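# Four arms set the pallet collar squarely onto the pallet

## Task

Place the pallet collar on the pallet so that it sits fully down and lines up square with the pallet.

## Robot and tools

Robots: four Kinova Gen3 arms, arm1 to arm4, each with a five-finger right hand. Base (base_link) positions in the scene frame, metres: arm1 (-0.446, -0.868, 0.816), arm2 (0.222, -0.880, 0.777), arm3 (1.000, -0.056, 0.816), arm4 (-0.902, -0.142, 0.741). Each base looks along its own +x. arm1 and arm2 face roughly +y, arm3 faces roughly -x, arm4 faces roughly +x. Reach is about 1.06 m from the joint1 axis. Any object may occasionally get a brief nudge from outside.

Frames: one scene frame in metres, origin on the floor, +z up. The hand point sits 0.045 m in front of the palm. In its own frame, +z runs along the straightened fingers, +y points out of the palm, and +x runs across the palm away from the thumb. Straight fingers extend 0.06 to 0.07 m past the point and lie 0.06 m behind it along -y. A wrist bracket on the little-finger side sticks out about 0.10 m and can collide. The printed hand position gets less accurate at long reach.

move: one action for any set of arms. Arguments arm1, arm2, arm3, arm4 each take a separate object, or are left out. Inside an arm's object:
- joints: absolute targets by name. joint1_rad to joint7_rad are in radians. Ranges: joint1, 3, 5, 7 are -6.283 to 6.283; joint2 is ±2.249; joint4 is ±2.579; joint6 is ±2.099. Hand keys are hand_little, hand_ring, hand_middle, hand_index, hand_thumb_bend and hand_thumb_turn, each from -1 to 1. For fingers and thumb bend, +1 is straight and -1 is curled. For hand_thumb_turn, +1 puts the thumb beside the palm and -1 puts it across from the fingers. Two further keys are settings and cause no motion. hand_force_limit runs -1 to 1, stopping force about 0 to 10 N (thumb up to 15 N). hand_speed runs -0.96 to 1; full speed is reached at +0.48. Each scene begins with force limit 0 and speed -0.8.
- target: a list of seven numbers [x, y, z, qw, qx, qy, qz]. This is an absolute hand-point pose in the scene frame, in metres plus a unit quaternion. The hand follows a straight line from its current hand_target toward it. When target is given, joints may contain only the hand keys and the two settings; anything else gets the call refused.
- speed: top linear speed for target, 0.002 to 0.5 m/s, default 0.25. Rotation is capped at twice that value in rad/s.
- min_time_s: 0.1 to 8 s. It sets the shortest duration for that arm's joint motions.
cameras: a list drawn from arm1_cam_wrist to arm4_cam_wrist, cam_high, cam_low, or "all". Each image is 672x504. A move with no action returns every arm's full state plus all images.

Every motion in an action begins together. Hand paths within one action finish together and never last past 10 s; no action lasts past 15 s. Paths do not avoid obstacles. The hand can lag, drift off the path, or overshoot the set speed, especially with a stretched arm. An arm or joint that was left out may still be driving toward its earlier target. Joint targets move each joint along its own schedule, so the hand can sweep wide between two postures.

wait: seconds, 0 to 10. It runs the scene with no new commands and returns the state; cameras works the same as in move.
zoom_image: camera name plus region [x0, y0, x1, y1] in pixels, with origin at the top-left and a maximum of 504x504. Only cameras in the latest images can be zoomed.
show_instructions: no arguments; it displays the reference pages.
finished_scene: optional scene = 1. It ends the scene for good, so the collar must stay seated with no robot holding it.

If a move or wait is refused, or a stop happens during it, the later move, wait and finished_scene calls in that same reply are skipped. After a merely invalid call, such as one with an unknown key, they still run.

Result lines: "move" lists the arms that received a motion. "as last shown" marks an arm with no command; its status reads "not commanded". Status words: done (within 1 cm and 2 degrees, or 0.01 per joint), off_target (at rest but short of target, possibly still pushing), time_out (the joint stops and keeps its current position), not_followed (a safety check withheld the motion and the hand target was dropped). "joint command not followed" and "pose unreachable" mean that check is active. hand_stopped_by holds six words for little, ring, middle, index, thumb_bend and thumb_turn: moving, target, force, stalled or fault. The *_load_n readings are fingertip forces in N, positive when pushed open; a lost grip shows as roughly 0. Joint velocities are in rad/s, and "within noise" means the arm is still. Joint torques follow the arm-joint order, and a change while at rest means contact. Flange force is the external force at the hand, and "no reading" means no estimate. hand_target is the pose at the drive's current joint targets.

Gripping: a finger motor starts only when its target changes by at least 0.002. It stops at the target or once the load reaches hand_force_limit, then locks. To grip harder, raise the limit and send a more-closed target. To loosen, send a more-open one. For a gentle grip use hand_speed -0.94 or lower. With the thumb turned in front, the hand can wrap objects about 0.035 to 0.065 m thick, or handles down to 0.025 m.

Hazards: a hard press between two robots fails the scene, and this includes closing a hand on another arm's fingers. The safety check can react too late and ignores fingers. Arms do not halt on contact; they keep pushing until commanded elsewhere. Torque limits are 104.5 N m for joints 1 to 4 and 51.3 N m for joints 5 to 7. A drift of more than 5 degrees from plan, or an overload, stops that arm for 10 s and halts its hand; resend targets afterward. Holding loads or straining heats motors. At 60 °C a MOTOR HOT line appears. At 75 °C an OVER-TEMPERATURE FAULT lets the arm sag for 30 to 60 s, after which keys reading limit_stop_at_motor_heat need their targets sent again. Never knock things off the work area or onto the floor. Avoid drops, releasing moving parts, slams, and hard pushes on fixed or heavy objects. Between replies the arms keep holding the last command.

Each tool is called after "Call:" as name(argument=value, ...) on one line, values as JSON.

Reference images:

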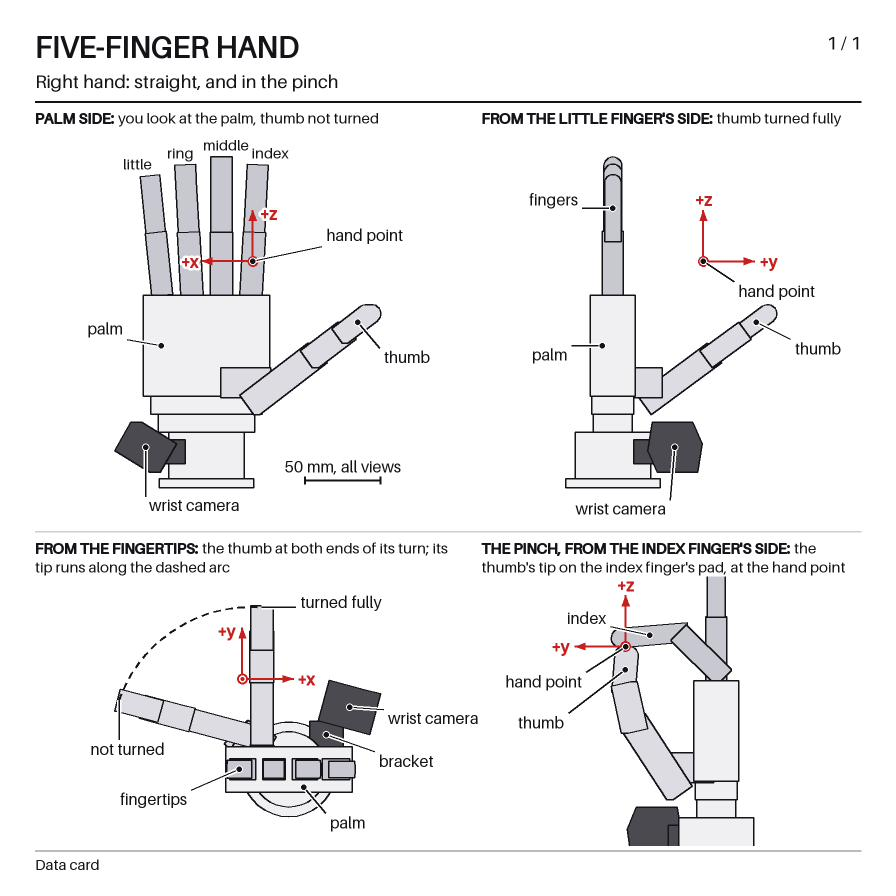

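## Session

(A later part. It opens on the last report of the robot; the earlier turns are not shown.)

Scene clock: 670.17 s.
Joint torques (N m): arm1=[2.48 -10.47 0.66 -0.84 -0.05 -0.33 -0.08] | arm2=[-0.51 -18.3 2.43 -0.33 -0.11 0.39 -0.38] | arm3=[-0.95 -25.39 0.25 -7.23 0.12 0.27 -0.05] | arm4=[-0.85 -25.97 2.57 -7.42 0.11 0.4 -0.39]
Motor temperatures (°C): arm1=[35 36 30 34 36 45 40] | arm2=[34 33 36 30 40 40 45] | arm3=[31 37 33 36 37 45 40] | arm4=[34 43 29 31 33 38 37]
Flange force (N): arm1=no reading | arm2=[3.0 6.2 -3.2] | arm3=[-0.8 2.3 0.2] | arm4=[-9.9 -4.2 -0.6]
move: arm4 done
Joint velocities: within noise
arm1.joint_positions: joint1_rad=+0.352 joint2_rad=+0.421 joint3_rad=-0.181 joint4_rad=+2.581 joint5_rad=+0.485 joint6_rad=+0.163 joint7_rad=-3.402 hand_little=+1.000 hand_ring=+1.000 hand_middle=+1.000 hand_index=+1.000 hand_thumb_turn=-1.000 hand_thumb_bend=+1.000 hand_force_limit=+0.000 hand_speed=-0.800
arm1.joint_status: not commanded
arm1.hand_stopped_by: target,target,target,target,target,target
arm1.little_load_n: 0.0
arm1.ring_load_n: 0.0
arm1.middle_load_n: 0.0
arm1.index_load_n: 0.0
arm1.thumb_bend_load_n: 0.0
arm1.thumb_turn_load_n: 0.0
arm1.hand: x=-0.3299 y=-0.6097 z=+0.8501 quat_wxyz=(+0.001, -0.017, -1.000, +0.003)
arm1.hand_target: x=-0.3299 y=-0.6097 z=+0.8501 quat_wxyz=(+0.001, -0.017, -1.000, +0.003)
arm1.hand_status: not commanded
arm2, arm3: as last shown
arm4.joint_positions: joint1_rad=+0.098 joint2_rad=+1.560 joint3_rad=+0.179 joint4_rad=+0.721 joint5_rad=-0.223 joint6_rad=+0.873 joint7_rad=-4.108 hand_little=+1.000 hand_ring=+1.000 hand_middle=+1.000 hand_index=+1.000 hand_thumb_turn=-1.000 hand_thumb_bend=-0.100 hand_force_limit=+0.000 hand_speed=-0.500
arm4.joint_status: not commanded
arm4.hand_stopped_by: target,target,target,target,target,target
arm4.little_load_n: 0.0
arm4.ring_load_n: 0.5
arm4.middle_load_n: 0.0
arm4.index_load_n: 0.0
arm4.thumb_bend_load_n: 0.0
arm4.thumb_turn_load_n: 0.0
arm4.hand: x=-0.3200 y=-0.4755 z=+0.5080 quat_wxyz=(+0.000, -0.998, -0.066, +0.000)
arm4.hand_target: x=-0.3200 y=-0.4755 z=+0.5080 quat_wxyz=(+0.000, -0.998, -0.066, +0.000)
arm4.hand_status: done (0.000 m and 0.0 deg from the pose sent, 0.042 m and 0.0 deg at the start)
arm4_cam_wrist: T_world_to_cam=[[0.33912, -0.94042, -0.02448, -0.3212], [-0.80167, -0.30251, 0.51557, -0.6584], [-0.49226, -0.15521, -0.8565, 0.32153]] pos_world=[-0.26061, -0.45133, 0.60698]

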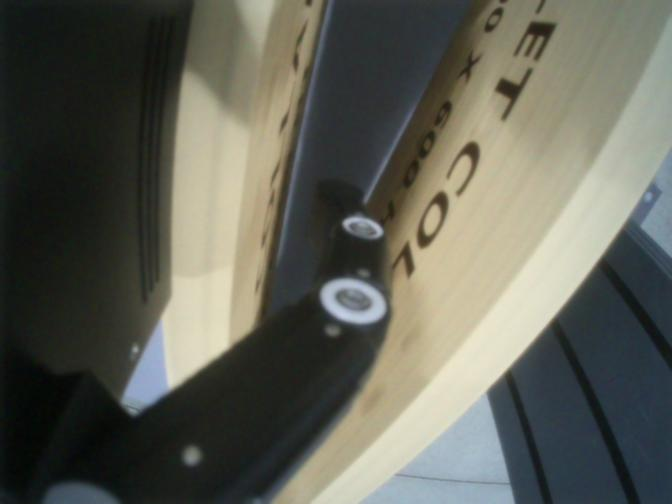

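Now close both thumbs slowly.

Call:
move(arm4={"joints": {"hand_thumb_bend": -1, "hand_speed": -0.9, "hand_force_limit": 0.3}}, arm2={"joints": {"hand_thumb_bend": -1, "hand_speed": -0.9, "hand_force_limit": 0.3}}, cameras=["arm2_cam_wrist", "arm4_cam_wrist"])

Scene clock: 678.57 s.
Joint torques (N m): arm1=[2.53 -10.5 0.62 -0.83 -0.06 -0.33 -0.1] | arm2=[-1.45 -17.38 0.8 2.18 -0.06 0.18 -0.49] | arm3=[-0.92 -25.45 0.28 -7.22 0.06 0.27 -0.06] | arm4=[-3.16 -26.49 0.56 -6.46 -0.9 1.77 -0.67]
Motor temperatures (°C): arm1=[35 36 30 34 36 45 40] | arm2=[33 34 36 30 40 40 45] | arm3=[31 37 33 36 37 45 40] | arm4=[34 43 29 31 33 38 37]
Flange force (N): arm1=no reading | arm2=[3.9 11.5 -0.3] | arm3=[-0.6 2.1 0.3] | arm4=[-8.3 1.3 3.2]
move: arm2 off_target; arm4 off_target
Joint velocities: within noise
arm1.joint_positions: joint1_rad=+0.352 joint2_rad=+0.421 joint3_rad=-0.181 joint4_rad=+2.581 joint5_rad=+0.485 joint6_rad=+0.163 joint7_rad=-3.402 hand_little=+1.000 hand_ring=+1.000 hand_middle=+1.000 hand_index=+1.000 hand_thumb_turn=-1.000 hand_thumb_bend=+1.000 hand_force_limit=+0.000 hand_speed=-0.800
arm1.joint_status: not commanded
arm1.hand_stopped_by: target,target,target,target,target,target
arm1.little_load_n: 0.0
arm1.ring_load_n: 0.0
arm1.middle_load_n: 0.0
arm1.index_load_n: 0.0
arm1.thumb_bend_load_n: -0.5
arm1.thumb_turn_load_n: 0.0
arm1.hand: x=-0.3299 y=-0.6097 z=+0.8501 quat_wxyz=(+0.001, -0.017, -1.000, +0.003)
arm1.hand_target: x=-0.3299 y=-0.6097 z=+0.8501 quat_wxyz=(+0.001, -0.017, -1.000, +0.003)
arm1.hand_status: not commanded
arm2.joint_positions: joint1_rad=-0.720 joint2_rad=+1.414 joint3_rad=+0.085 joint4_rad=+1.790 joint5_rad=+1.080 joint6_rad=-0.103 joint7_rad=-5.012 hand_little=+1.000 hand_ring=+1.000 hand_middle=+1.000 hand_index=+1.000 hand_thumb_turn=-1.000 hand_thumb_bend=-0.507 hand_force_limit=+0.300 hand_speed=-0.900
arm2.joint_status: hand_thumb_bend off_target (ended at -0.507, target -1.000); the others done
arm2.hand_stopped_by: target,target,target,target,force,target
arm2.little_load_n: 0.0
arm2.ring_load_n: 0.0
arm2.middle_load_n: 0.0
arm2.index_load_n: 0.0
arm2.thumb_bend_load_n: 9.5
arm2.thumb_turn_load_n: 0.5
arm2.hand: x=+0.0200 y=-0.4995 z=+0.4990 quat_wxyz=(+0.000, -0.024, -1.000, +0.000)
arm2.hand_target: x=+0.0200 y=-0.4995 z=+0.4990 quat_wxyz=(+0.000, -0.024, -1.000, +0.000)
arm2.hand_status: not commanded
arm3: as last shown
arm4.joint_positions: joint1_rad=+0.098 joint2_rad=+1.560 joint3_rad=+0.179 joint4_rad=+0.721 joint5_rad=-0.223 joint6_rad=+0.873 joint7_rad=-4.108 hand_little=+1.000 hand_ring=+1.000 hand_middle=+1.000 hand_index=+1.000 hand_thumb_turn=-1.000 hand_thumb_bend=-0.514 hand_force_limit=+0.300 hand_speed=-0.900
arm4.joint_status: hand_thumb_bend off_target (ended at -0.514, target -1.000); the others done
arm4.hand_stopped_by: target,target,target,target,force,target
arm4.little_load_n: 0.0
arm4.ring_load_n: 0.0
arm4.middle_load_n: 0.0
arm4.index_load_n: 0.0
arm4.thumb_bend_load_n: 10.0
arm4.thumb_turn_load_n: 0.5
arm4.hand: x=-0.3200 y=-0.4755 z=+0.5080 quat_wxyz=(+0.000, -0.998, -0.066, +0.000)
arm4.hand_target: x=-0.3200 y=-0.4755 z=+0.5080 quat_wxyz=(+0.000, -0.998, -0.066, +0.000)
arm4.hand_status: not commanded
arm2_cam_wrist: T_world_to_cam=[[-0.25389, 0.96712, -0.01495, 0.49614], [0.8204, 0.22351, 0.5263, -0.16573], [0.51234, 0.12135, -0.85017, 0.58957]] pos_world=[-0.04013, -0.51433, 0.59588]
arm4_cam_wrist: T_world_to_cam=[[0.33927, -0.94037, -0.02447, -0.32115], [-0.80161, -0.30263, 0.51559, -0.65845], [-0.49225, -0.15531, -0.85649, 0.32148]] pos_world=[-0.26061, -0.45133, 0.60698]

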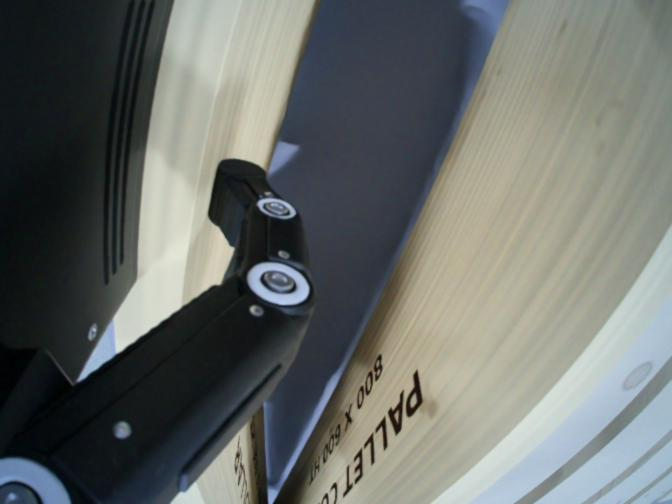

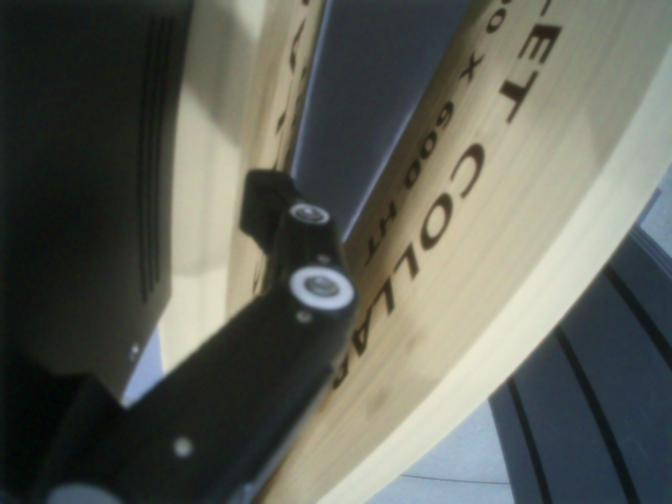

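Call:
move(arm2={"target": [0.0157, -0.5721, 0.499, 0, 0.07585, 0.99712, 0], "speed": 0.03}, arm4={"target": [-0.3209, -0.4631, 0.508, 0, 0.99642, 0.08455, 0], "speed": 0.03}, cameras=["arm2_cam_wrist", "arm4_cam_wrist", "cam_high"])

Scene clock: 701.37 s.
Joint torques (N m): arm1=[2.52 -10.47 0.62 -0.83 -0.07 -0.34 -0.09] | arm2=[-8.34 -6.17 -14.31 6.82 2.05 -3.39 -0.93] | arm3=[-0.92 -25.29 0.29 -7.27 0.1 0.27 -0.06] | arm4=[-1.9 -29.64 1.8 -8.86 -0.83 -0.11 -1.17]
Motor temperatures (°C): arm1=[35 35 30 34 36 45 40] | arm2=[33 34 36 30 40 40 45] | arm3=[31 37 33 36 37 45 40] | arm4=[34 44 29 31 33 38 37]
Flange force (N): arm1=no reading | arm2=[-1.9 30.0 -18.2] | arm3=[-1.4 2.6 0.1] | arm4=[-10.1 -1.3 4.9]
move: arm2 done; arm4 done
Joint velocities: within noise
arm1.joint_positions: joint1_rad=+0.352 joint2_rad=+0.421 joint3_rad=-0.181 joint4_rad=+2.581 joint5_rad=+0.485 joint6_rad=+0.163 joint7_rad=-3.402 hand_little=+1.000 hand_ring=+1.000 hand_middle=+1.000 hand_index=+1.000 hand_thumb_turn=-1.000 hand_thumb_bend=+1.000 hand_force_limit=+0.000 hand_speed=-0.800
arm1.joint_status: not commanded
arm1.hand_stopped_by: target,target,target,target,target,target
arm1.little_load_n: 0.0
arm1.ring_load_n: 0.0
arm1.middle_load_n: 0.0
arm1.index_load_n: 0.0
arm1.thumb_bend_load_n: 0.0
arm1.thumb_turn_load_n: 0.0
arm1.hand: x=-0.3299 y=-0.6097 z=+0.8501 quat_wxyz=(+0.001, -0.017, -1.000, +0.003)
arm1.hand_target: x=-0.3299 y=-0.6097 z=+0.8501 quat_wxyz=(+0.001, -0.017, -1.000, +0.003)
arm1.hand_status: not commanded
arm2.joint_positions: joint1_rad=-0.980 joint2_rad=+1.448 joint3_rad=+0.213 joint4_rad=+1.931 joint5_rad=+0.791 joint6_rad=-0.314 joint7_rad=-5.050 hand_little=+1.000 hand_ring=+1.000 hand_middle=+1.000 hand_index=+1.000 hand_thumb_turn=-1.000 hand_thumb_bend=-0.500 hand_force_limit=+0.300 hand_speed=-0.900
arm2.joint_status: not commanded
arm2.hand_stopped_by: target,target,target,target,force,target
arm2.little_load_n: 0.0
arm2.ring_load_n: 0.0
arm2.middle_load_n: 0.0
arm2.index_load_n: 0.0
arm2.thumb_bend_load_n: 35.5
arm2.thumb_turn_load_n: 3.0
arm2.hand: x=+0.0157 y=-0.5721 z=+0.4990 quat_wxyz=(+0.000, -0.076, -0.997, +0.000)
arm2.hand_target: x=+0.0157 y=-0.5721 z=+0.4990 quat_wxyz=(+0.000, -0.076, -0.997, +0.000)
arm2.hand_status: done (0.000 m and 0.0 deg from the pose sent, 0.073 m and 6.0 deg at the start)
arm3: as last shown
arm4.joint_positions: joint1_rad=+0.080 joint2_rad=+1.538 joint3_rad=+0.169 joint4_rad=+0.781 joint5_rad=-0.217 joint6_rad=+0.835 joint7_rad=-4.084 hand_little=+1.000 hand_ring=+1.000 hand_middle=+1.000 hand_index=+1.000 hand_thumb_turn=-1.000 hand_thumb_bend=-0.511 hand_force_limit=+0.300 hand_speed=-0.900
arm4.joint_status: not commanded
arm4.hand_stopped_by: target,target,target,target,force,target
arm4.little_load_n: 0.0
arm4.ring_load_n: 0.5
arm4.middle_load_n: 0.0
arm4.index_load_n: 0.0
arm4.thumb_bend_load_n: 19.0
arm4.thumb_turn_load_n: 1.5
arm4.hand: x=-0.3209 y=-0.4631 z=+0.5080 quat_wxyz=(+0.000, -0.996, -0.085, +0.000)
arm4.hand_target: x=-0.3209 y=-0.4631 z=+0.5080 quat_wxyz=(+0.000, -0.996, -0.085, +0.000)
arm4.hand_status: done (0.000 m and 0.0 deg from the pose sent, 0.012 m and 2.1 deg at the start)
arm2_cam_wrist: T_world_to_cam=[[-0.15136, 0.98837, -0.01495, 0.57578], [0.83926, 0.13649, 0.52631, -0.19614], [0.52223, 0.06711, -0.85016, 0.56935]] pos_world=[-0.04557, -0.58052, 0.59588]
arm4_cam_wrist: T_world_to_cam=[[0.37338, -0.92736, -0.02451, -0.29211], [-0.79004, -0.33171, 0.51556, -0.66516], [-0.48624, -0.17313, -0.8565, 0.31664]] pos_world=[-0.26247, -0.43671, 0.60698]

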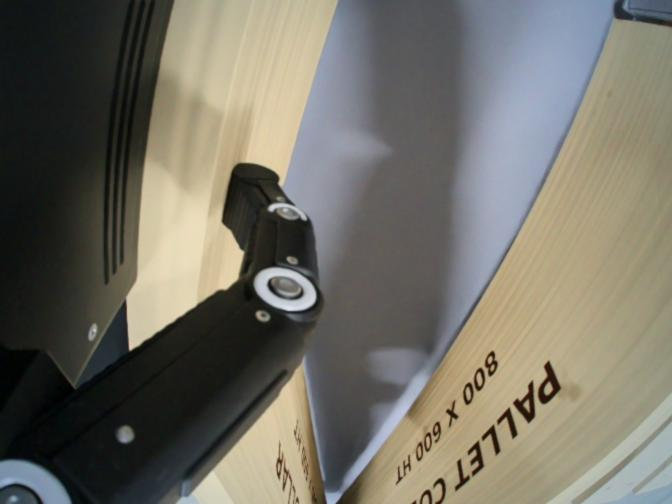

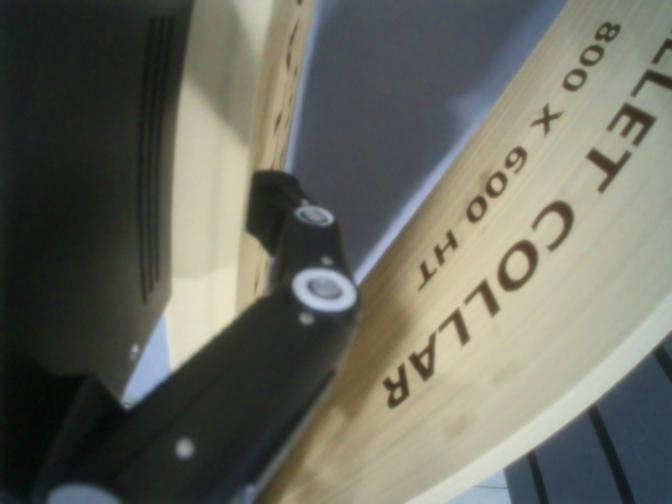

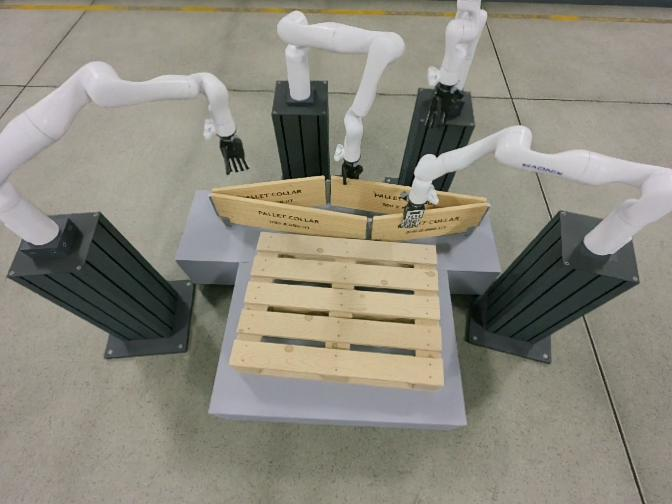

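Call:
move(arm1={"target": [-0.41, -0.512, 0.6, 0, 0.07585, 0.99712, 0], "speed": 0.2}, arm3={"target": [0.4745, -0.518, 0.61, -0.06951, -0.08434, 0.99399, -0.0059], "speed": 0.15}, cameras=["arm1_cam_wrist", "arm3_cam_wrist", "cam_high"])

Call:
zoom_image(camera="arm1_cam_wrist", region=[150, 0, 350, 200])

Call:
zoom_image(camera="arm3_cam_wrist", region=[150, 0, 350, 200])

Scene clock: 784.60 s.
Joint torques (N m): arm1=[2.46 -16.84 1.74 2.96 -0.11 -0.36 -0.06] | arm2=[-8.3 -6.19 -14.28 6.77 2.08 -3.39 -0.91] | arm3=[-0.98 -26.23 0.67 -7.91 0.57 0.03 -0.04] | arm4=[-1.87 -29.73 1.79 -8.9 -0.8 -0.11 -1.17]
Motor temperatures (°C): arm1=[35 35 30 34 36 45 40] | arm2=[34 33 36 31 40 40 45] | arm3=[31 37 33 36 36 45 40] | arm4=[34 49 29 31 33 38 37]
Flange force (N): arm1=[7.0 -2.3 4.1] | arm2=[-2.0 29.7 -18.2] | arm3=no reading | arm4=[-10.1 -1.4 5.0]
move: arm1 done; arm3 done
Joint velocities: arm1=[within noise] | arm2=[within noise] | arm3=[0 0.001 0.002 0 -0.005 0 0] | arm4=[within noise]
arm1.joint_positions: joint1_rad=-0.235 joint2_rad=+1.291 joint3_rad=+0.085 joint4_rad=+2.198 joint5_rad=+0.217 joint6_rad=-0.359 joint7_rad=-3.641 hand_little=+1.000 hand_ring=+1.000 hand_middle=+1.000 hand_index=+1.000 hand_thumb_turn=-1.000 hand_thumb_bend=+1.000 hand_force_limit=+0.000 hand_speed=-0.800
arm1.joint_status: not commanded
arm1.hand_stopped_by: target,target,target,target,target,target
arm1.little_load_n: 0.0
arm1.ring_load_n: 0.0
arm1.middle_load_n: 0.0
arm1.index_load_n: 0.0
arm1.thumb_bend_load_n: 0.0
arm1.thumb_turn_load_n: 0.0
arm1.hand: x=-0.4100 y=-0.5120 z=+0.6000 quat_wxyz=(+0.000, -0.076, -0.997, +0.000)
arm1.hand_target: x=-0.4100 y=-0.5120 z=+0.6000 quat_wxyz=(+0.000, -0.076, -0.997, +0.000)
arm1.hand_status: done (0.000 m and 0.0 deg from the pose sent, 0.280 m and 6.7 deg at the start; a joint's target at an end of its range on 2 of 75 steps)
arm2, arm4: as last shown
arm3.joint_positions: joint1_rad=-0.706 joint2_rad=+1.771 joint3_rad=-0.031 joint4_rad=+0.035 joint5_rad=+0.124 joint6_rad=+1.210 joint7_rad=-5.409 hand_little=+1.000 hand_ring=+1.000 hand_middle=+1.000 hand_index=+1.000 hand_thumb_turn=-1.000 hand_thumb_bend=+1.000 hand_force_limit=+0.000 hand_speed=-0.800
arm3.joint_status: not commanded
arm3.hand_stopped_by: target,target,target,target,target,target
arm3.little_load_n: 0.0
arm3.ring_load_n: 0.0
arm3.middle_load_n: 0.0
arm3.index_load_n: 0.0
arm3.thumb_bend_load_n: 0.0
arm3.thumb_turn_load_n: 0.0
arm3.hand: x=+0.4746 y=-0.5178 z=+0.6100 quat_wxyz=(-0.070, -0.084, +0.994, -0.007)
arm3.hand_target: x=+0.4746 y=-0.5178 z=+0.6100 quat_wxyz=(-0.070, -0.084, +0.994, -0.007)
arm3.hand_status: done (0.000 m and 0.1 deg from the pose sent, 0.171 m and 8.0 deg at the start; a joint's target at an end of its range on 11 of 76 steps)
arm4.little_load_n: 0.5
arm1_cam_wrist: T_world_to_cam=[[-0.11816, 0.99299, 0.00244, 0.45274], [0.84489, 0.09924, 0.52566, 0.07852], [0.52173, 0.06417, -0.85069, 0.87214]] pos_world=[-0.46787, -0.51333, 0.69955]
arm3_cam_wrist: T_world_to_cam=[[-0.40164, 0.91557, 0.02057, 0.65376], [0.84112, 0.35991, 0.40371, -0.46245], [0.36222, 0.17944, -0.91466, 0.59009]] pos_world=[0.43781, -0.538, 0.71298]

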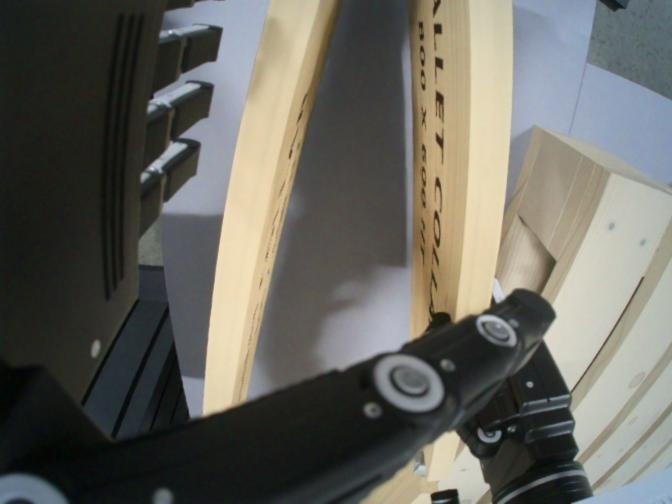

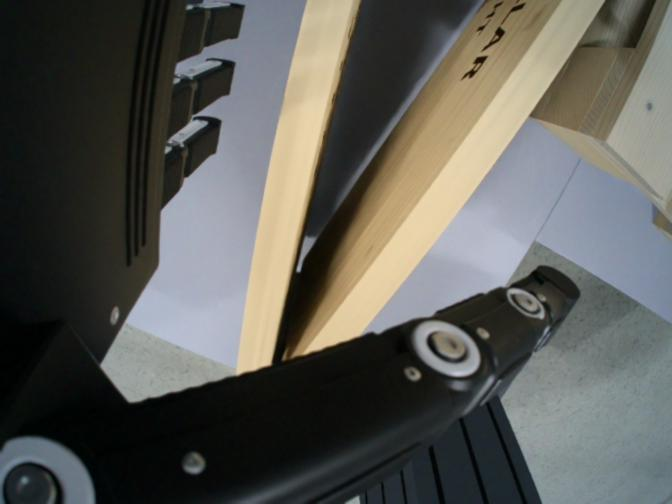

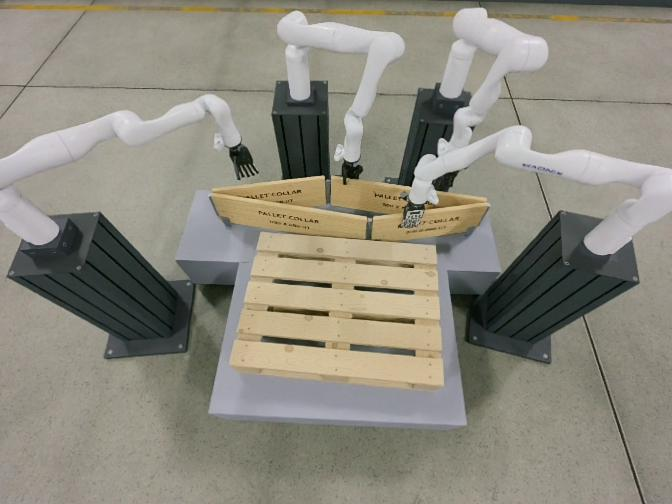

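Scaled by 2.520 from the camera's image (finer frame: 960x720).

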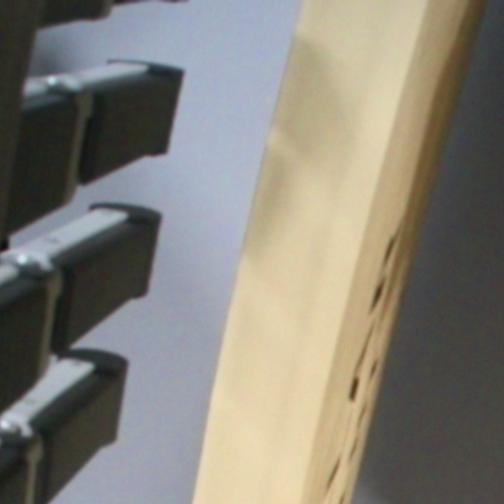

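Scaled by 2.520 from the camera's image (finer frame: 960x720).

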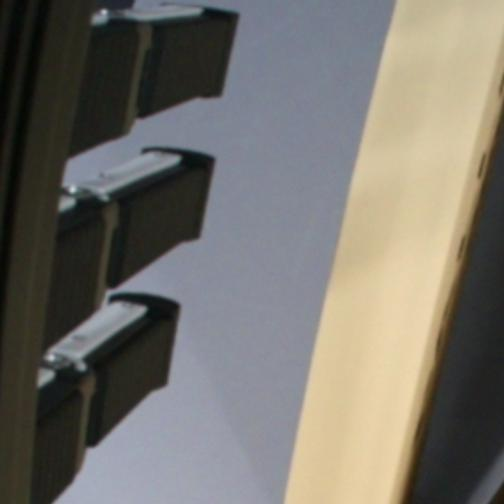

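Call:
move(arm1={"target": [-0.41, -0.505, 0.525, 0, 0.07585, 0.99712, 0], "speed": 0.1, "joints": {"hand_thumb_bend": -0.1, "hand_speed": -0.5}}, arm3={"target": [0.56, -0.5, 0.65, 0, -0.08455, 0.99642, 0], "speed": 0.15, "joints": {"hand_thumb_bend": -0.3, "hand_speed": -0.5}}, cameras=["arm1_cam_wrist"])

Call:
zoom_image(camera="arm1_cam_wrist", region=[100, 0, 350, 250])

Scene clock: 862.83 s.
Joint torques (N m): arm1=[2.4 -17.32 1.78 3.19 -0.08 -0.32 -0.1] | arm2=[-8.28 -6.22 -14.3 6.74 2.03 -3.35 -0.95] | arm3=[-1.07 -25.29 0.22 -6.64 0.05 0.24 -0.07] | arm4=[-1.9 -29.7 1.82 -8.9 -0.83 -0.09 -1.15]
Motor temperatures (°C): arm1=[35 36 30 34 36 45 40] | arm2=[34 33 37 31 40 40 45] | arm3=[30 38 33 36 36 45 40] | arm4=[34 52 29 31 33 38 37]
Flange force (N): arm1=[6.5 -2.3 4.0] | arm2=[-2.3 29.6 -18.2] | arm3=[0.0 2.3 0.0] | arm4=[-10.2 -1.4 5.0]
move: arm1 done; arm3 done
Joint velocities: within noise
arm1.joint_positions: joint1_rad=-0.235 joint2_rad=+1.480 joint3_rad=+0.082 joint4_rad=+2.035 joint5_rad=+0.205 joint6_rad=-0.385 joint7_rad=-3.643 hand_little=+1.000 hand_ring=+1.000 hand_middle=+1.000 hand_index=+1.000 hand_thumb_turn=-1.000 hand_thumb_bend=-0.100 hand_force_limit=+0.000 hand_speed=-0.500
arm1.joint_status: all done
arm1.hand_stopped_by: target,target,target,target,target,target
arm1.little_load_n: 0.0
arm1.ring_load_n: 0.0
arm1.middle_load_n: 0.0
arm1.index_load_n: 0.0
arm1.thumb_bend_load_n: 0.0
arm1.thumb_turn_load_n: 0.0
arm1.hand: x=-0.4100 y=-0.5050 z=+0.5250 quat_wxyz=(+0.000, -0.076, -0.997, +0.000)
arm1.hand_target: x=-0.4100 y=-0.5050 z=+0.5250 quat_wxyz=(+0.000, -0.076, -0.997, +0.000)
arm1.hand_status: done (0.000 m and 0.0 deg from the pose sent, 0.075 m and 0.0 deg at the start)
arm2, arm4: as last shown
arm2.thumb_bend_load_n: 36.0
arm3.joint_positions: joint1_rad=-0.717 joint2_rad=+1.452 joint3_rad=-0.081 joint4_rad=+0.686 joint5_rad=+0.098 joint6_rad=+0.992 joint7_rad=-5.453 hand_little=+1.000 hand_ring=+1.000 hand_middle=+1.000 hand_index=+1.000 hand_thumb_turn=-1.000 hand_thumb_bend=-0.300 hand_force_limit=+0.000 hand_speed=-0.500
arm3.joint_status: all done
arm3.hand_stopped_by: target,target,target,target,target,target
arm3.little_load_n: 0.0
arm3.ring_load_n: 0.0
arm3.middle_load_n: 0.0
arm3.index_load_n: 0.0
arm3.thumb_bend_load_n: 0.0
arm3.thumb_turn_load_n: 0.0
arm3.hand: x=+0.5600 y=-0.5000 z=+0.6500 quat_wxyz=(+0.000, -0.085, +0.996, +0.000)
arm3.hand_target: x=+0.5600 y=-0.5000 z=+0.6500 quat_wxyz=(+0.000, -0.085, +0.996, +0.000)
arm3.hand_status: done (0.000 m and 0.0 deg from the pose sent, 0.096 m and 8.1 deg at the start)
arm4.index_load_n: 0.5
arm4.thumb_bend_load_n: 18.5
arm1_cam_wrist: T_world_to_cam=[[-0.11824, 0.99298, 0.00239, 0.44596], [0.84488, 0.09934, 0.52566, 0.11729], [0.52173, 0.06417, -0.85069, 0.80789]] pos_world=[-0.46787, -0.50633, 0.62455]

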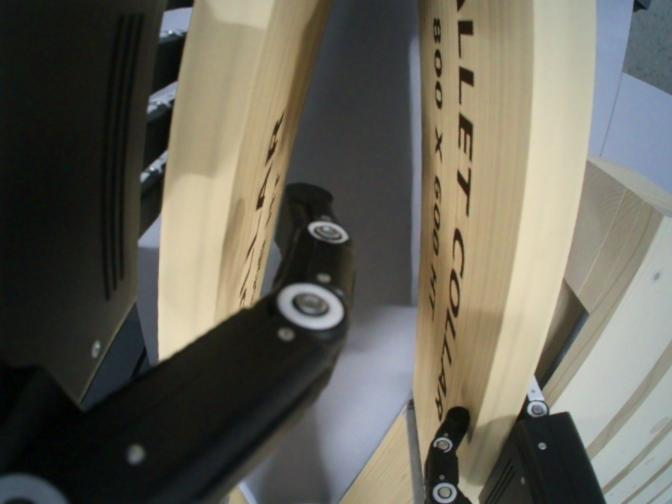

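Scaled by 2.016 from the camera's image (finer frame: 960x720).

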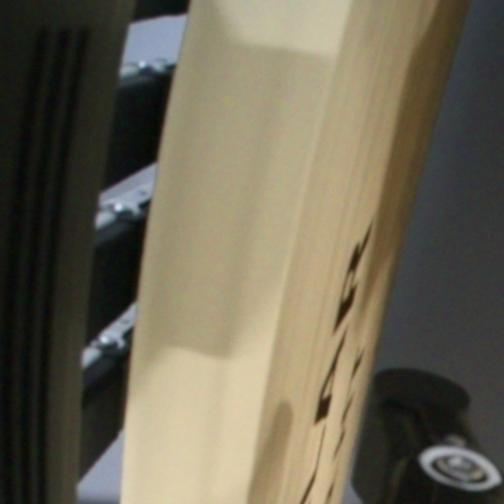

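Call:
move(arm1={"target": [-0.41, -0.4985, 0.5065, 0, 0.07585, 0.99712, 0], "speed": 0.1})

Call:
move(arm1={"joints": {"hand_thumb_bend": -1, "hand_speed": -0.9, "hand_force_limit": 0.5}}, cameras=["arm1_cam_wrist"])

Scene clock: 877.60 s.
Joint torques (N m): arm1=[3.09 -22.14 3.76 -5.45 -0.76 -3.93 -0.04] | arm2=[-8.52 -5.85 -14.87 7.66 2.13 -3.32 -0.91] | arm3=[-1.04 -25.25 0.18 -6.62 0.06 0.27 -0.04] | arm4=[1.07 -32.12 4.42 -9.94 0.11 -0.73 -1.27]
Motor temperatures (°C): arm1=[35 36 30 34 36 45 40] | arm2=[34 33 37 31 40 40 45] | arm3=[30 39 33 36 36 45 40] | arm4=[34 52 29 31 33 38 37]
Flange force (N): arm1=[6.5 -15.2 -4.6] | arm2=[-1.2 31.3 -17.2] | arm3=[-0.2 2.3 0.0] | arm4=[-8.8 -5.7 7.8]
move: arm1 done
Joint velocities: within noise
arm1.joint_positions: joint1_rad=-0.230 joint2_rad=+1.519 joint3_rad=+0.079 joint4_rad=+1.978 joint5_rad=+0.207 joint6_rad=-0.366 joint7_rad=-3.645 hand_little=+1.000 hand_ring=+1.000 hand_middle=+1.000 hand_index=+1.000 hand_thumb_turn=-1.000 hand_thumb_bend=-0.100 hand_force_limit=+0.000 hand_speed=-0.500
arm1.joint_status: not commanded
arm1.hand_stopped_by: target,target,target,target,target,target
arm1.little_load_n: 0.0
arm1.ring_load_n: 0.0
arm1.middle_load_n: 0.0
arm1.index_load_n: 0.0
arm1.thumb_bend_load_n: 0.0
arm1.thumb_turn_load_n: 0.0
arm1.hand: x=-0.4100 y=-0.4985 z=+0.5065 quat_wxyz=(+0.000, -0.076, -0.997, +0.000)
arm1.hand_target: x=-0.4100 y=-0.4985 z=+0.5065 quat_wxyz=(+0.000, -0.076, -0.997, +0.000)
arm1.hand_status: done (0.000 m and 0.0 deg from the pose sent, 0.020 m and 0.0 deg at the start)
arm2, arm3, arm4: as last shown
arm2.ring_load_n: 0.5
arm2.thumb_bend_load_n: 38.0
arm4.index_load_n: 0.0
arm4.thumb_bend_load_n: 17.5
pictures: none

Scene clock: 881.43 s.
Joint torques (N m): arm1=[3.09 -21.86 3.58 -5.32 -0.86 -3.85 -0.22] | arm2=[-8.51 -5.86 -14.8 7.58 2.17 -3.29 -0.98] | arm3=[-0.97 -25.26 0.29 -6.65 0.08 0.29 -0.09] | arm4=[1 -32.14 4.38 -9.96 0.1 -0.72 -1.27]
Motor temperatures (°C): arm1=[35 36 30 34 36 45 40] | arm2=[34 33 37 31 40 40 45] | arm3=[30 39 33 36 36 45 40] | arm4=[34 52 29 31 33 38 37]
Flange force (N): arm1=[6.1 -14.9 -4.9] | arm2=[-1.5 31.0 -17.3] | arm3=[-0.4 2.4 0.0] | arm4=[-9.0 -5.7 7.8]
move: arm1 off_target
Joint velocities: within noise
arm1.joint_positions: joint1_rad=-0.230 joint2_rad=+1.519 joint3_rad=+0.079 joint4_rad=+1.978 joint5_rad=+0.207 joint6_rad=-0.366 joint7_rad=-3.645 hand_little=+1.000 hand_ring=+1.000 hand_middle=+1.000 hand_index=+1.000 hand_thumb_turn=-1.000 hand_thumb_bend=-0.543 hand_force_limit=+0.500 hand_speed=-0.900
arm1.joint_status: hand_thumb_bend off_target (ended at -0.543, target -1.000); the others done
arm1.hand_stopped_by: target,target,target,target,force,target
arm1.little_load_n: -0.5
arm1.ring_load_n: 0.0
arm1.middle_load_n: 0.0
arm1.index_load_n: 0.0
arm1.thumb_bend_load_n: 11.0
arm1.thumb_turn_load_n: 0.5
arm1.hand: x=-0.4100 y=-0.4985 z=+0.5065 quat_wxyz=(+0.000, -0.076, -0.997, +0.000)
arm1.hand_target: x=-0.4100 y=-0.4985 z=+0.5065 quat_wxyz=(+0.000, -0.076, -0.997, +0.000)
arm1.hand_status: not commanded
arm2, arm3, arm4: as last shown
arm2.ring_load_n: 0.0
arm2.thumb_bend_load_n: 38.5
arm1_cam_wrist: T_world_to_cam=[[-0.11816, 0.99299, 0.00245, 0.43955], [0.84493, 0.09925, 0.52559, 0.1264], [0.52166, 0.06417, -0.85074, 0.79173]] pos_world=[-0.46787, -0.49983, 0.60605]

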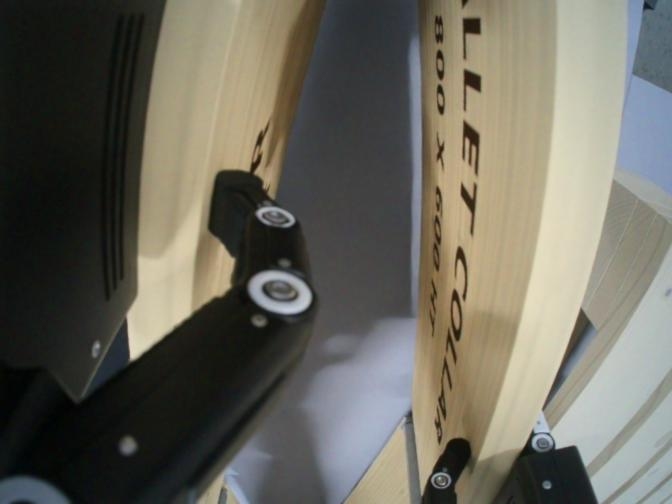

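Call:
move(arm1={"target": [-0.41, -0.4995, 0.5065, 0, 0.07585, 0.99712, 0], "speed": 0.03}, arm4={"joints": {"hand_thumb_bend": -0.1, "hand_speed": -0.5}})

Call:
move(arm4={"target": [-0.3209, -0.459, 0.60, 0, 0.99642, 0.08455, 0], "speed": 0.12})

Call:
move(arm1={"target": [-0.33, -0.4895, 0.5065, 0, 0.07585, 0.99712, 0], "speed": 0.03}, arm2={"target": [0.0957, -0.5621, 0.499, 0, 0.07585, 0.99712, 0], "speed": 0.03}, cameras=["arm1_cam_wrist", "arm2_cam_wrist", "arm3_cam_wrist", "arm4_cam_wrist", "cam_high"])

Scene clock: 898.53 s.
Joint torques (N m): arm1=[2.91 -20.69 2.96 -2.59 -0.68 -2.74 -0.21] | arm2=[-8.23 -6.29 -14.16 7.11 2.06 -3.25 -0.94] | arm3=[-0.98 -25.29 0.21 -6.64 0.08 0.27 -0.06] | arm4=[0.36 -27.84 3.83 -8.55 0.44 -0.49 -0.45]
Motor temperatures (°C): arm1=[35 36 30 34 36 45 40] | arm2=[34 33 37 31 40 40 45] | arm3=[30 40 33 35 36 45 40] | arm4=[34 52 29 31 33 38 37]
Flange force (N): arm1=[6.1 -10.9 -1.4] | arm2=[-1.6 29.8 -17.2] | arm3=[-0.3 2.3 0.0] | arm4=[-9.4 -6.2 1.3]
move: arm1 done; arm4 done
Joint velocities: within noise
arm1.joint_positions: joint1_rad=-0.231 joint2_rad=+1.520 joint3_rad=+0.080 joint4_rad=+1.980 joint5_rad=+0.206 joint6_rad=-0.370 joint7_rad=-3.645 hand_little=+1.000 hand_ring=+1.000 hand_middle=+1.000 hand_index=+1.000 hand_thumb_turn=-1.000 hand_thumb_bend=-0.543 hand_force_limit=+0.500 hand_speed=-0.900
arm1.joint_status: not commanded
arm1.hand_stopped_by: target,target,target,target,force,target
arm1.little_load_n: 0.0
arm1.ring_load_n: 0.0
arm1.middle_load_n: 0.0
arm1.index_load_n: 0.0
arm1.thumb_bend_load_n: 11.0
arm1.thumb_turn_load_n: 0.5
arm1.hand: x=-0.4100 y=-0.4995 z=+0.5065 quat_wxyz=(+0.000, -0.076, -0.997, +0.000)
arm1.hand_target: x=-0.4100 y=-0.4995 z=+0.5065 quat_wxyz=(+0.000, -0.076, -0.997, +0.000)
arm1.hand_status: done (0.000 m and 0.0 deg from the pose sent, 0.001 m and 0.0 deg at the start)
arm2, arm3: as last shown
arm2.thumb_bend_load_n: 36.0
arm4.joint_positions: joint1_rad=+0.080 joint2_rad=+1.538 joint3_rad=+0.169 joint4_rad=+0.781 joint5_rad=-0.217 joint6_rad=+0.835 joint7_rad=-4.084 hand_little=+1.000 hand_ring=+1.000 hand_middle=+1.000 hand_index=+1.000 hand_thumb_turn=-1.000 hand_thumb_bend=-0.100 hand_force_limit=+0.300 hand_speed=-0.500
arm4.joint_status: all done
arm4.hand_stopped_by: target,target,target,target,target,target
arm4.little_load_n: 0.0
arm4.ring_load_n: 0.0
arm4.middle_load_n: 0.0
arm4.index_load_n: 0.0
arm4.thumb_bend_load_n: 0.0
arm4.thumb_turn_load_n: 0.5
arm4.hand: x=-0.3209 y=-0.4631 z=+0.5080 quat_wxyz=(+0.000, -0.996, -0.085, +0.000)
arm4.hand_target: x=-0.3209 y=-0.4631 z=+0.5080 quat_wxyz=(+0.000, -0.996, -0.085, +0.000)
arm4.hand_status: not commanded
pictures: none

Scene clock: 899.83 s.
Joint torques (N m): arm1=[2.86 -20.3 2.82 -2.02 -0.63 -2.52 -0.21] | arm2=[-8.34 -6.17 -14.34 7.17 2.1 -3.24 -0.94] | arm3=[-1.05 -25.26 0.24 -6.62 0.05 0.28 -0.09] | arm4=[-0.9 -25.57 2.71 -7.44 0.09 0.39 -0.39]
Motor temperatures (°C): arm1=[35 36 30 34 36 45 40] | arm2=[34 33 37 31 40 40 45] | arm3=[30 40 33 35 36 45 40] | arm4=[34 52 29 31 33 38 37]
Flange force (N): arm1=[6.1 -9.9 -1.1] | arm2=[-1.8 30.1 -17.3] | arm3=[-0.2 2.3 0.0] | arm4=[-7.6 -2.8 1.5]
move: arm4 done
Joint velocities: within noise
arm1, arm2, arm3: as last shown
arm1.ring_load_n: 0.5
arm1.thumb_bend_load_n: 11.5
arm1.thumb_turn_load_n: 1.0
arm4.joint_positions: joint1_rad=+0.062 joint2_rad=+1.344 joint3_rad=+0.176 joint4_rad=+0.930 joint5_rad=-0.211 joint6_rad=+0.881 joint7_rad=-4.079 hand_little=+1.000 hand_ring=+1.000 hand_middle=+1.000 hand_index=+1.000 hand_thumb_turn=-1.000 hand_thumb_bend=-0.100 hand_force_limit=+0.300 hand_speed=-0.500
arm4.joint_status: not commanded
arm4.hand_stopped_by: target,target,target,target,target,target
arm4.little_load_n: 0.0
arm4.ring_load_n: 0.0
arm4.middle_load_n: 0.0
arm4.index_load_n: 0.0
arm4.thumb_bend_load_n: 0.0
arm4.thumb_turn_load_n: 0.0
arm4.hand: x=-0.3209 y=-0.4590 z=+0.6000 quat_wxyz=(+0.000, -0.996, -0.085, +0.000)
arm4.hand_target: x=-0.3209 y=-0.4590 z=+0.6000 quat_wxyz=(+0.000, -0.996, -0.085, +0.000)
arm4.hand_status: done (0.000 m and 0.0 deg from the pose sent, 0.092 m and 0.0 deg at the start)
pictures: none

Scene clock: 903.00 s.
Joint torques (N m): arm1=[6.85 -22.51 10.83 -0.59 -1.6 -0.53 0.09] | arm2=[0.79 -12.93 5.9 4.59 -0.11 2 -0.39] | arm3=[-1.06 -25.27 0.32 -6.66 0.09 0.23 -0.06] | arm4=[-0.87 -25.52 2.76 -7.45 0.09 0.42 -0.37]
Motor temperatures (°C): arm1=[35 36 30 34 36 45 40] | arm2=[34 33 37 31 40 40 45] | arm3=[30 40 33 35 36 45 40] | arm4=[34 52 29 31 33 38 37]
Flange force (N): arm1=[20.6 -8.0 8.1] | arm2=[3.9 -0.9 -2.5] | arm3=[-0.2 2.3 -0.1] | arm4=[-7.8 -3.0 1.5]
move: arm1 done; arm2 done
Joint velocities: within noise
arm1.joint_positions: joint1_rad=-0.014 joint2_rad=+1.508 joint3_rad=+0.118 joint4_rad=+1.932 joint5_rad=+0.361 joint6_rad=-0.324 joint7_rad=-3.576 hand_little=+1.000 hand_ring=+1.000 hand_middle=+1.000 hand_index=+1.000 hand_thumb_turn=-1.000 hand_thumb_bend=-0.543 hand_force_limit=+0.500 hand_speed=-0.900
arm1.joint_status: not commanded
arm1.hand_stopped_by: target,target,target,target,force,target
arm1.little_load_n: -0.5
arm1.ring_load_n: 0.0
arm1.middle_load_n: 0.0
arm1.index_load_n: 0.0
arm1.thumb_bend_load_n: 10.5
arm1.thumb_turn_load_n: 0.0
arm1.hand: x=-0.3299 y=-0.4895 z=+0.5065 quat_wxyz=(+0.000, -0.076, -0.997, +0.000)
arm1.hand_target: x=-0.3300 y=-0.4895 z=+0.5065 quat_wxyz=(+0.000, -0.076, -0.997, +0.000)
arm1.hand_status: done (0.000 m and 0.0 deg from the pose sent, 0.081 m and 0.0 deg at the start)
arm2.joint_positions: joint1_rad=-0.924 joint2_rad=+1.527 joint3_rad=+0.356 joint4_rad=+2.050 joint5_rad=+0.752 joint6_rad=-0.550 joint7_rad=-4.909 hand_little=+1.000 hand_ring=+1.000 hand_middle=+1.000 hand_index=+1.000 hand_thumb_turn=-1.000 hand_thumb_bend=-0.506 hand_force_limit=+0.300 hand_speed=-0.900
arm2.joint_status: not commanded
arm2.hand_stopped_by: target,target,target,target,force,target
arm2.little_load_n: 0.0
arm2.ring_load_n: 0.0
arm2.middle_load_n: 0.0
arm2.index_load_n: 0.5
arm2.thumb_bend_load_n: 9.5
arm2.thumb_turn_load_n: 0.0
arm2.hand: x=+0.0957 y=-0.5621 z=+0.4990 quat_wxyz=(+0.000, -0.076, -0.997, +0.000)
arm2.hand_target: x=+0.0957 y=-0.5621 z=+0.4990 quat_wxyz=(+0.000, -0.076, -0.997, +0.000)
arm2.hand_status: done (0.000 m and 0.0 deg from the pose sent, 0.081 m and 0.0 deg at the start)
arm3, arm4: as last shown
arm1_cam_wrist: T_world_to_cam=[[-0.11829, 0.99298, 0.00246, 0.44002], [0.8448, 0.09934, 0.52578, 0.0577], [0.52185, 0.06427, -0.85061, 0.74942]] pos_world=[-0.38777, -0.49083, 0.60605]
arm2_cam_wrist: T_world_to_cam=[[-0.15136, 0.98837, -0.01495, 0.57801], [0.83926, 0.13649, 0.52631, -0.26465], [0.52223, 0.06711, -0.85016, 0.5269]] pos_world=[0.03443, -0.57052, 0.59588]
arm3_cam_wrist: T_world_to_cam=[[-0.40203, 0.91555, -0.01235, 0.69248], [0.77651, 0.34806, 0.52524, -0.60551], [0.48518, 0.20157, -0.85086, 0.4932]] pos_world=[0.50929, -0.52265, 0.74623]
arm4_cam_wrist: T_world_to_cam=[[0.37342, -0.92734, -0.02443, -0.28609], [-0.79002, -0.33171, 0.51559, -0.71125], [-0.48623, -0.17323, -0.85649, 0.3961]] pos_world=[-0.26247, -0.43261, 0.69898]

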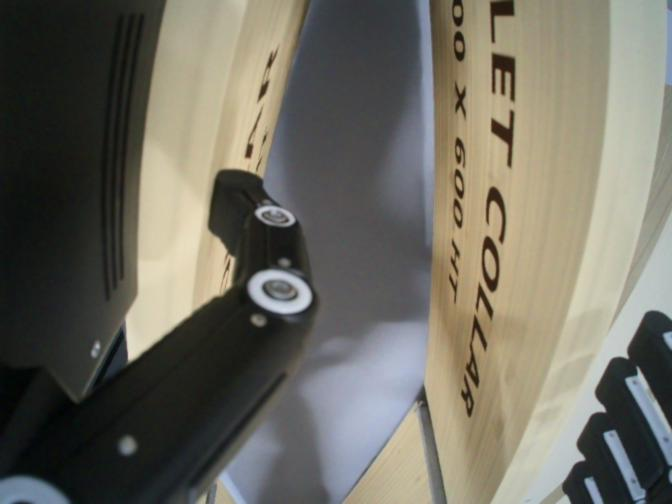

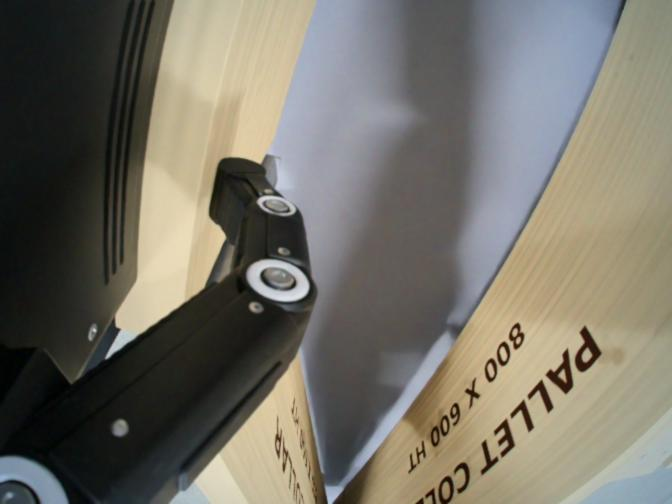

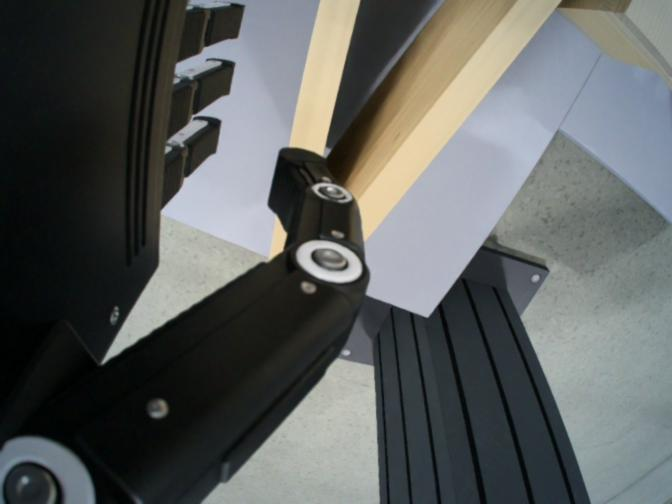

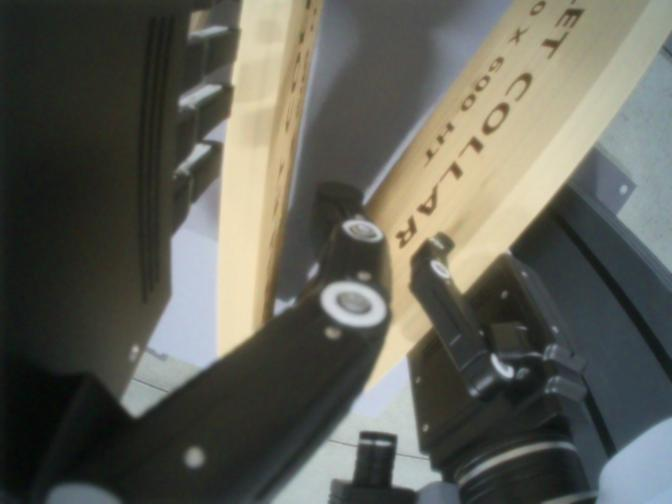

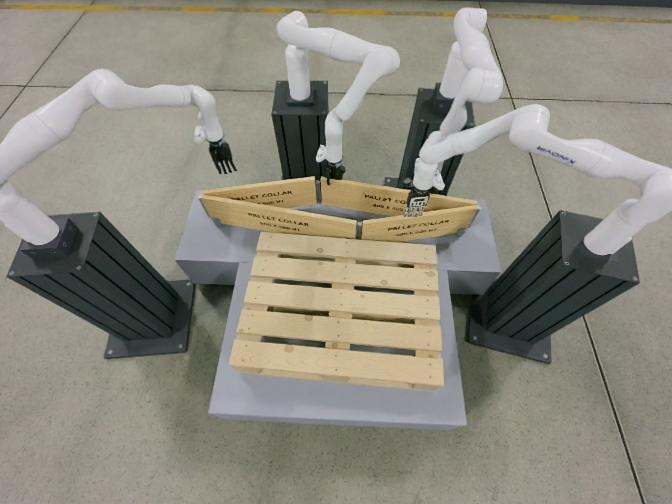

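Call:
zoom_image(camera="arm2_cam_wrist", region=[80, 100, 380, 400])

Call:
zoom_image(camera="arm3_cam_wrist", region=[180, 0, 480, 300])

Call:
zoom_image(camera="cam_high", region=[190, 150, 350, 260])

Call:
zoom_image(camera="cam_high", region=[340, 150, 500, 260])

Scaled by 1.680 from the camera's image (finer frame: 960x720).

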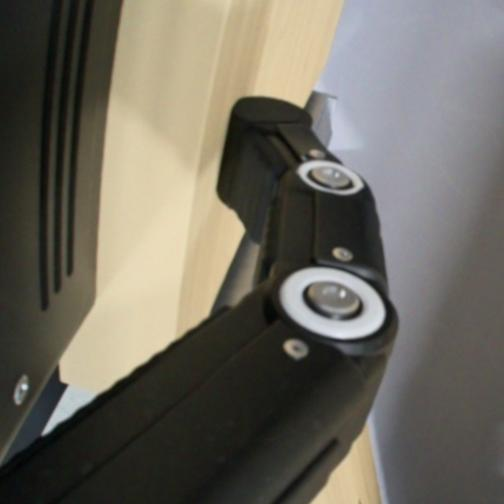

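Scaled by 1.680 from the camera's image (finer frame: 960x720).

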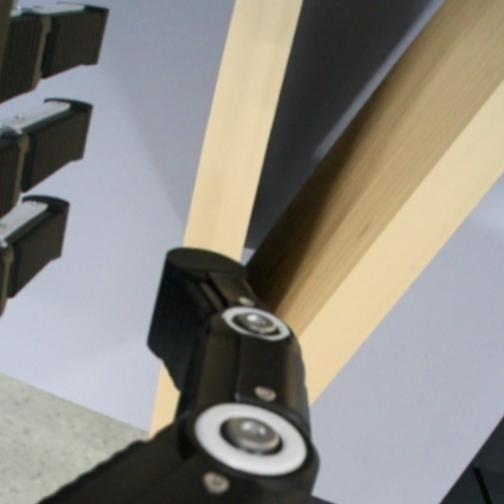

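Scaled by 3.150.

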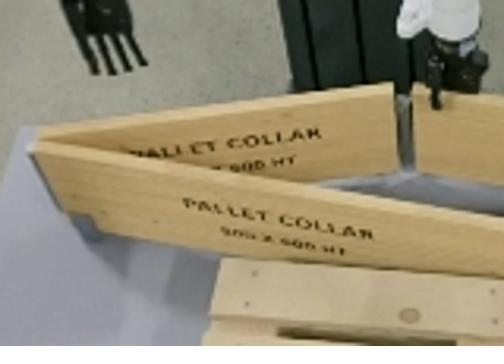

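Scaled by 3.150.

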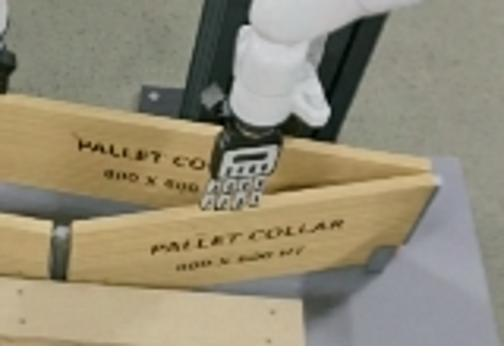

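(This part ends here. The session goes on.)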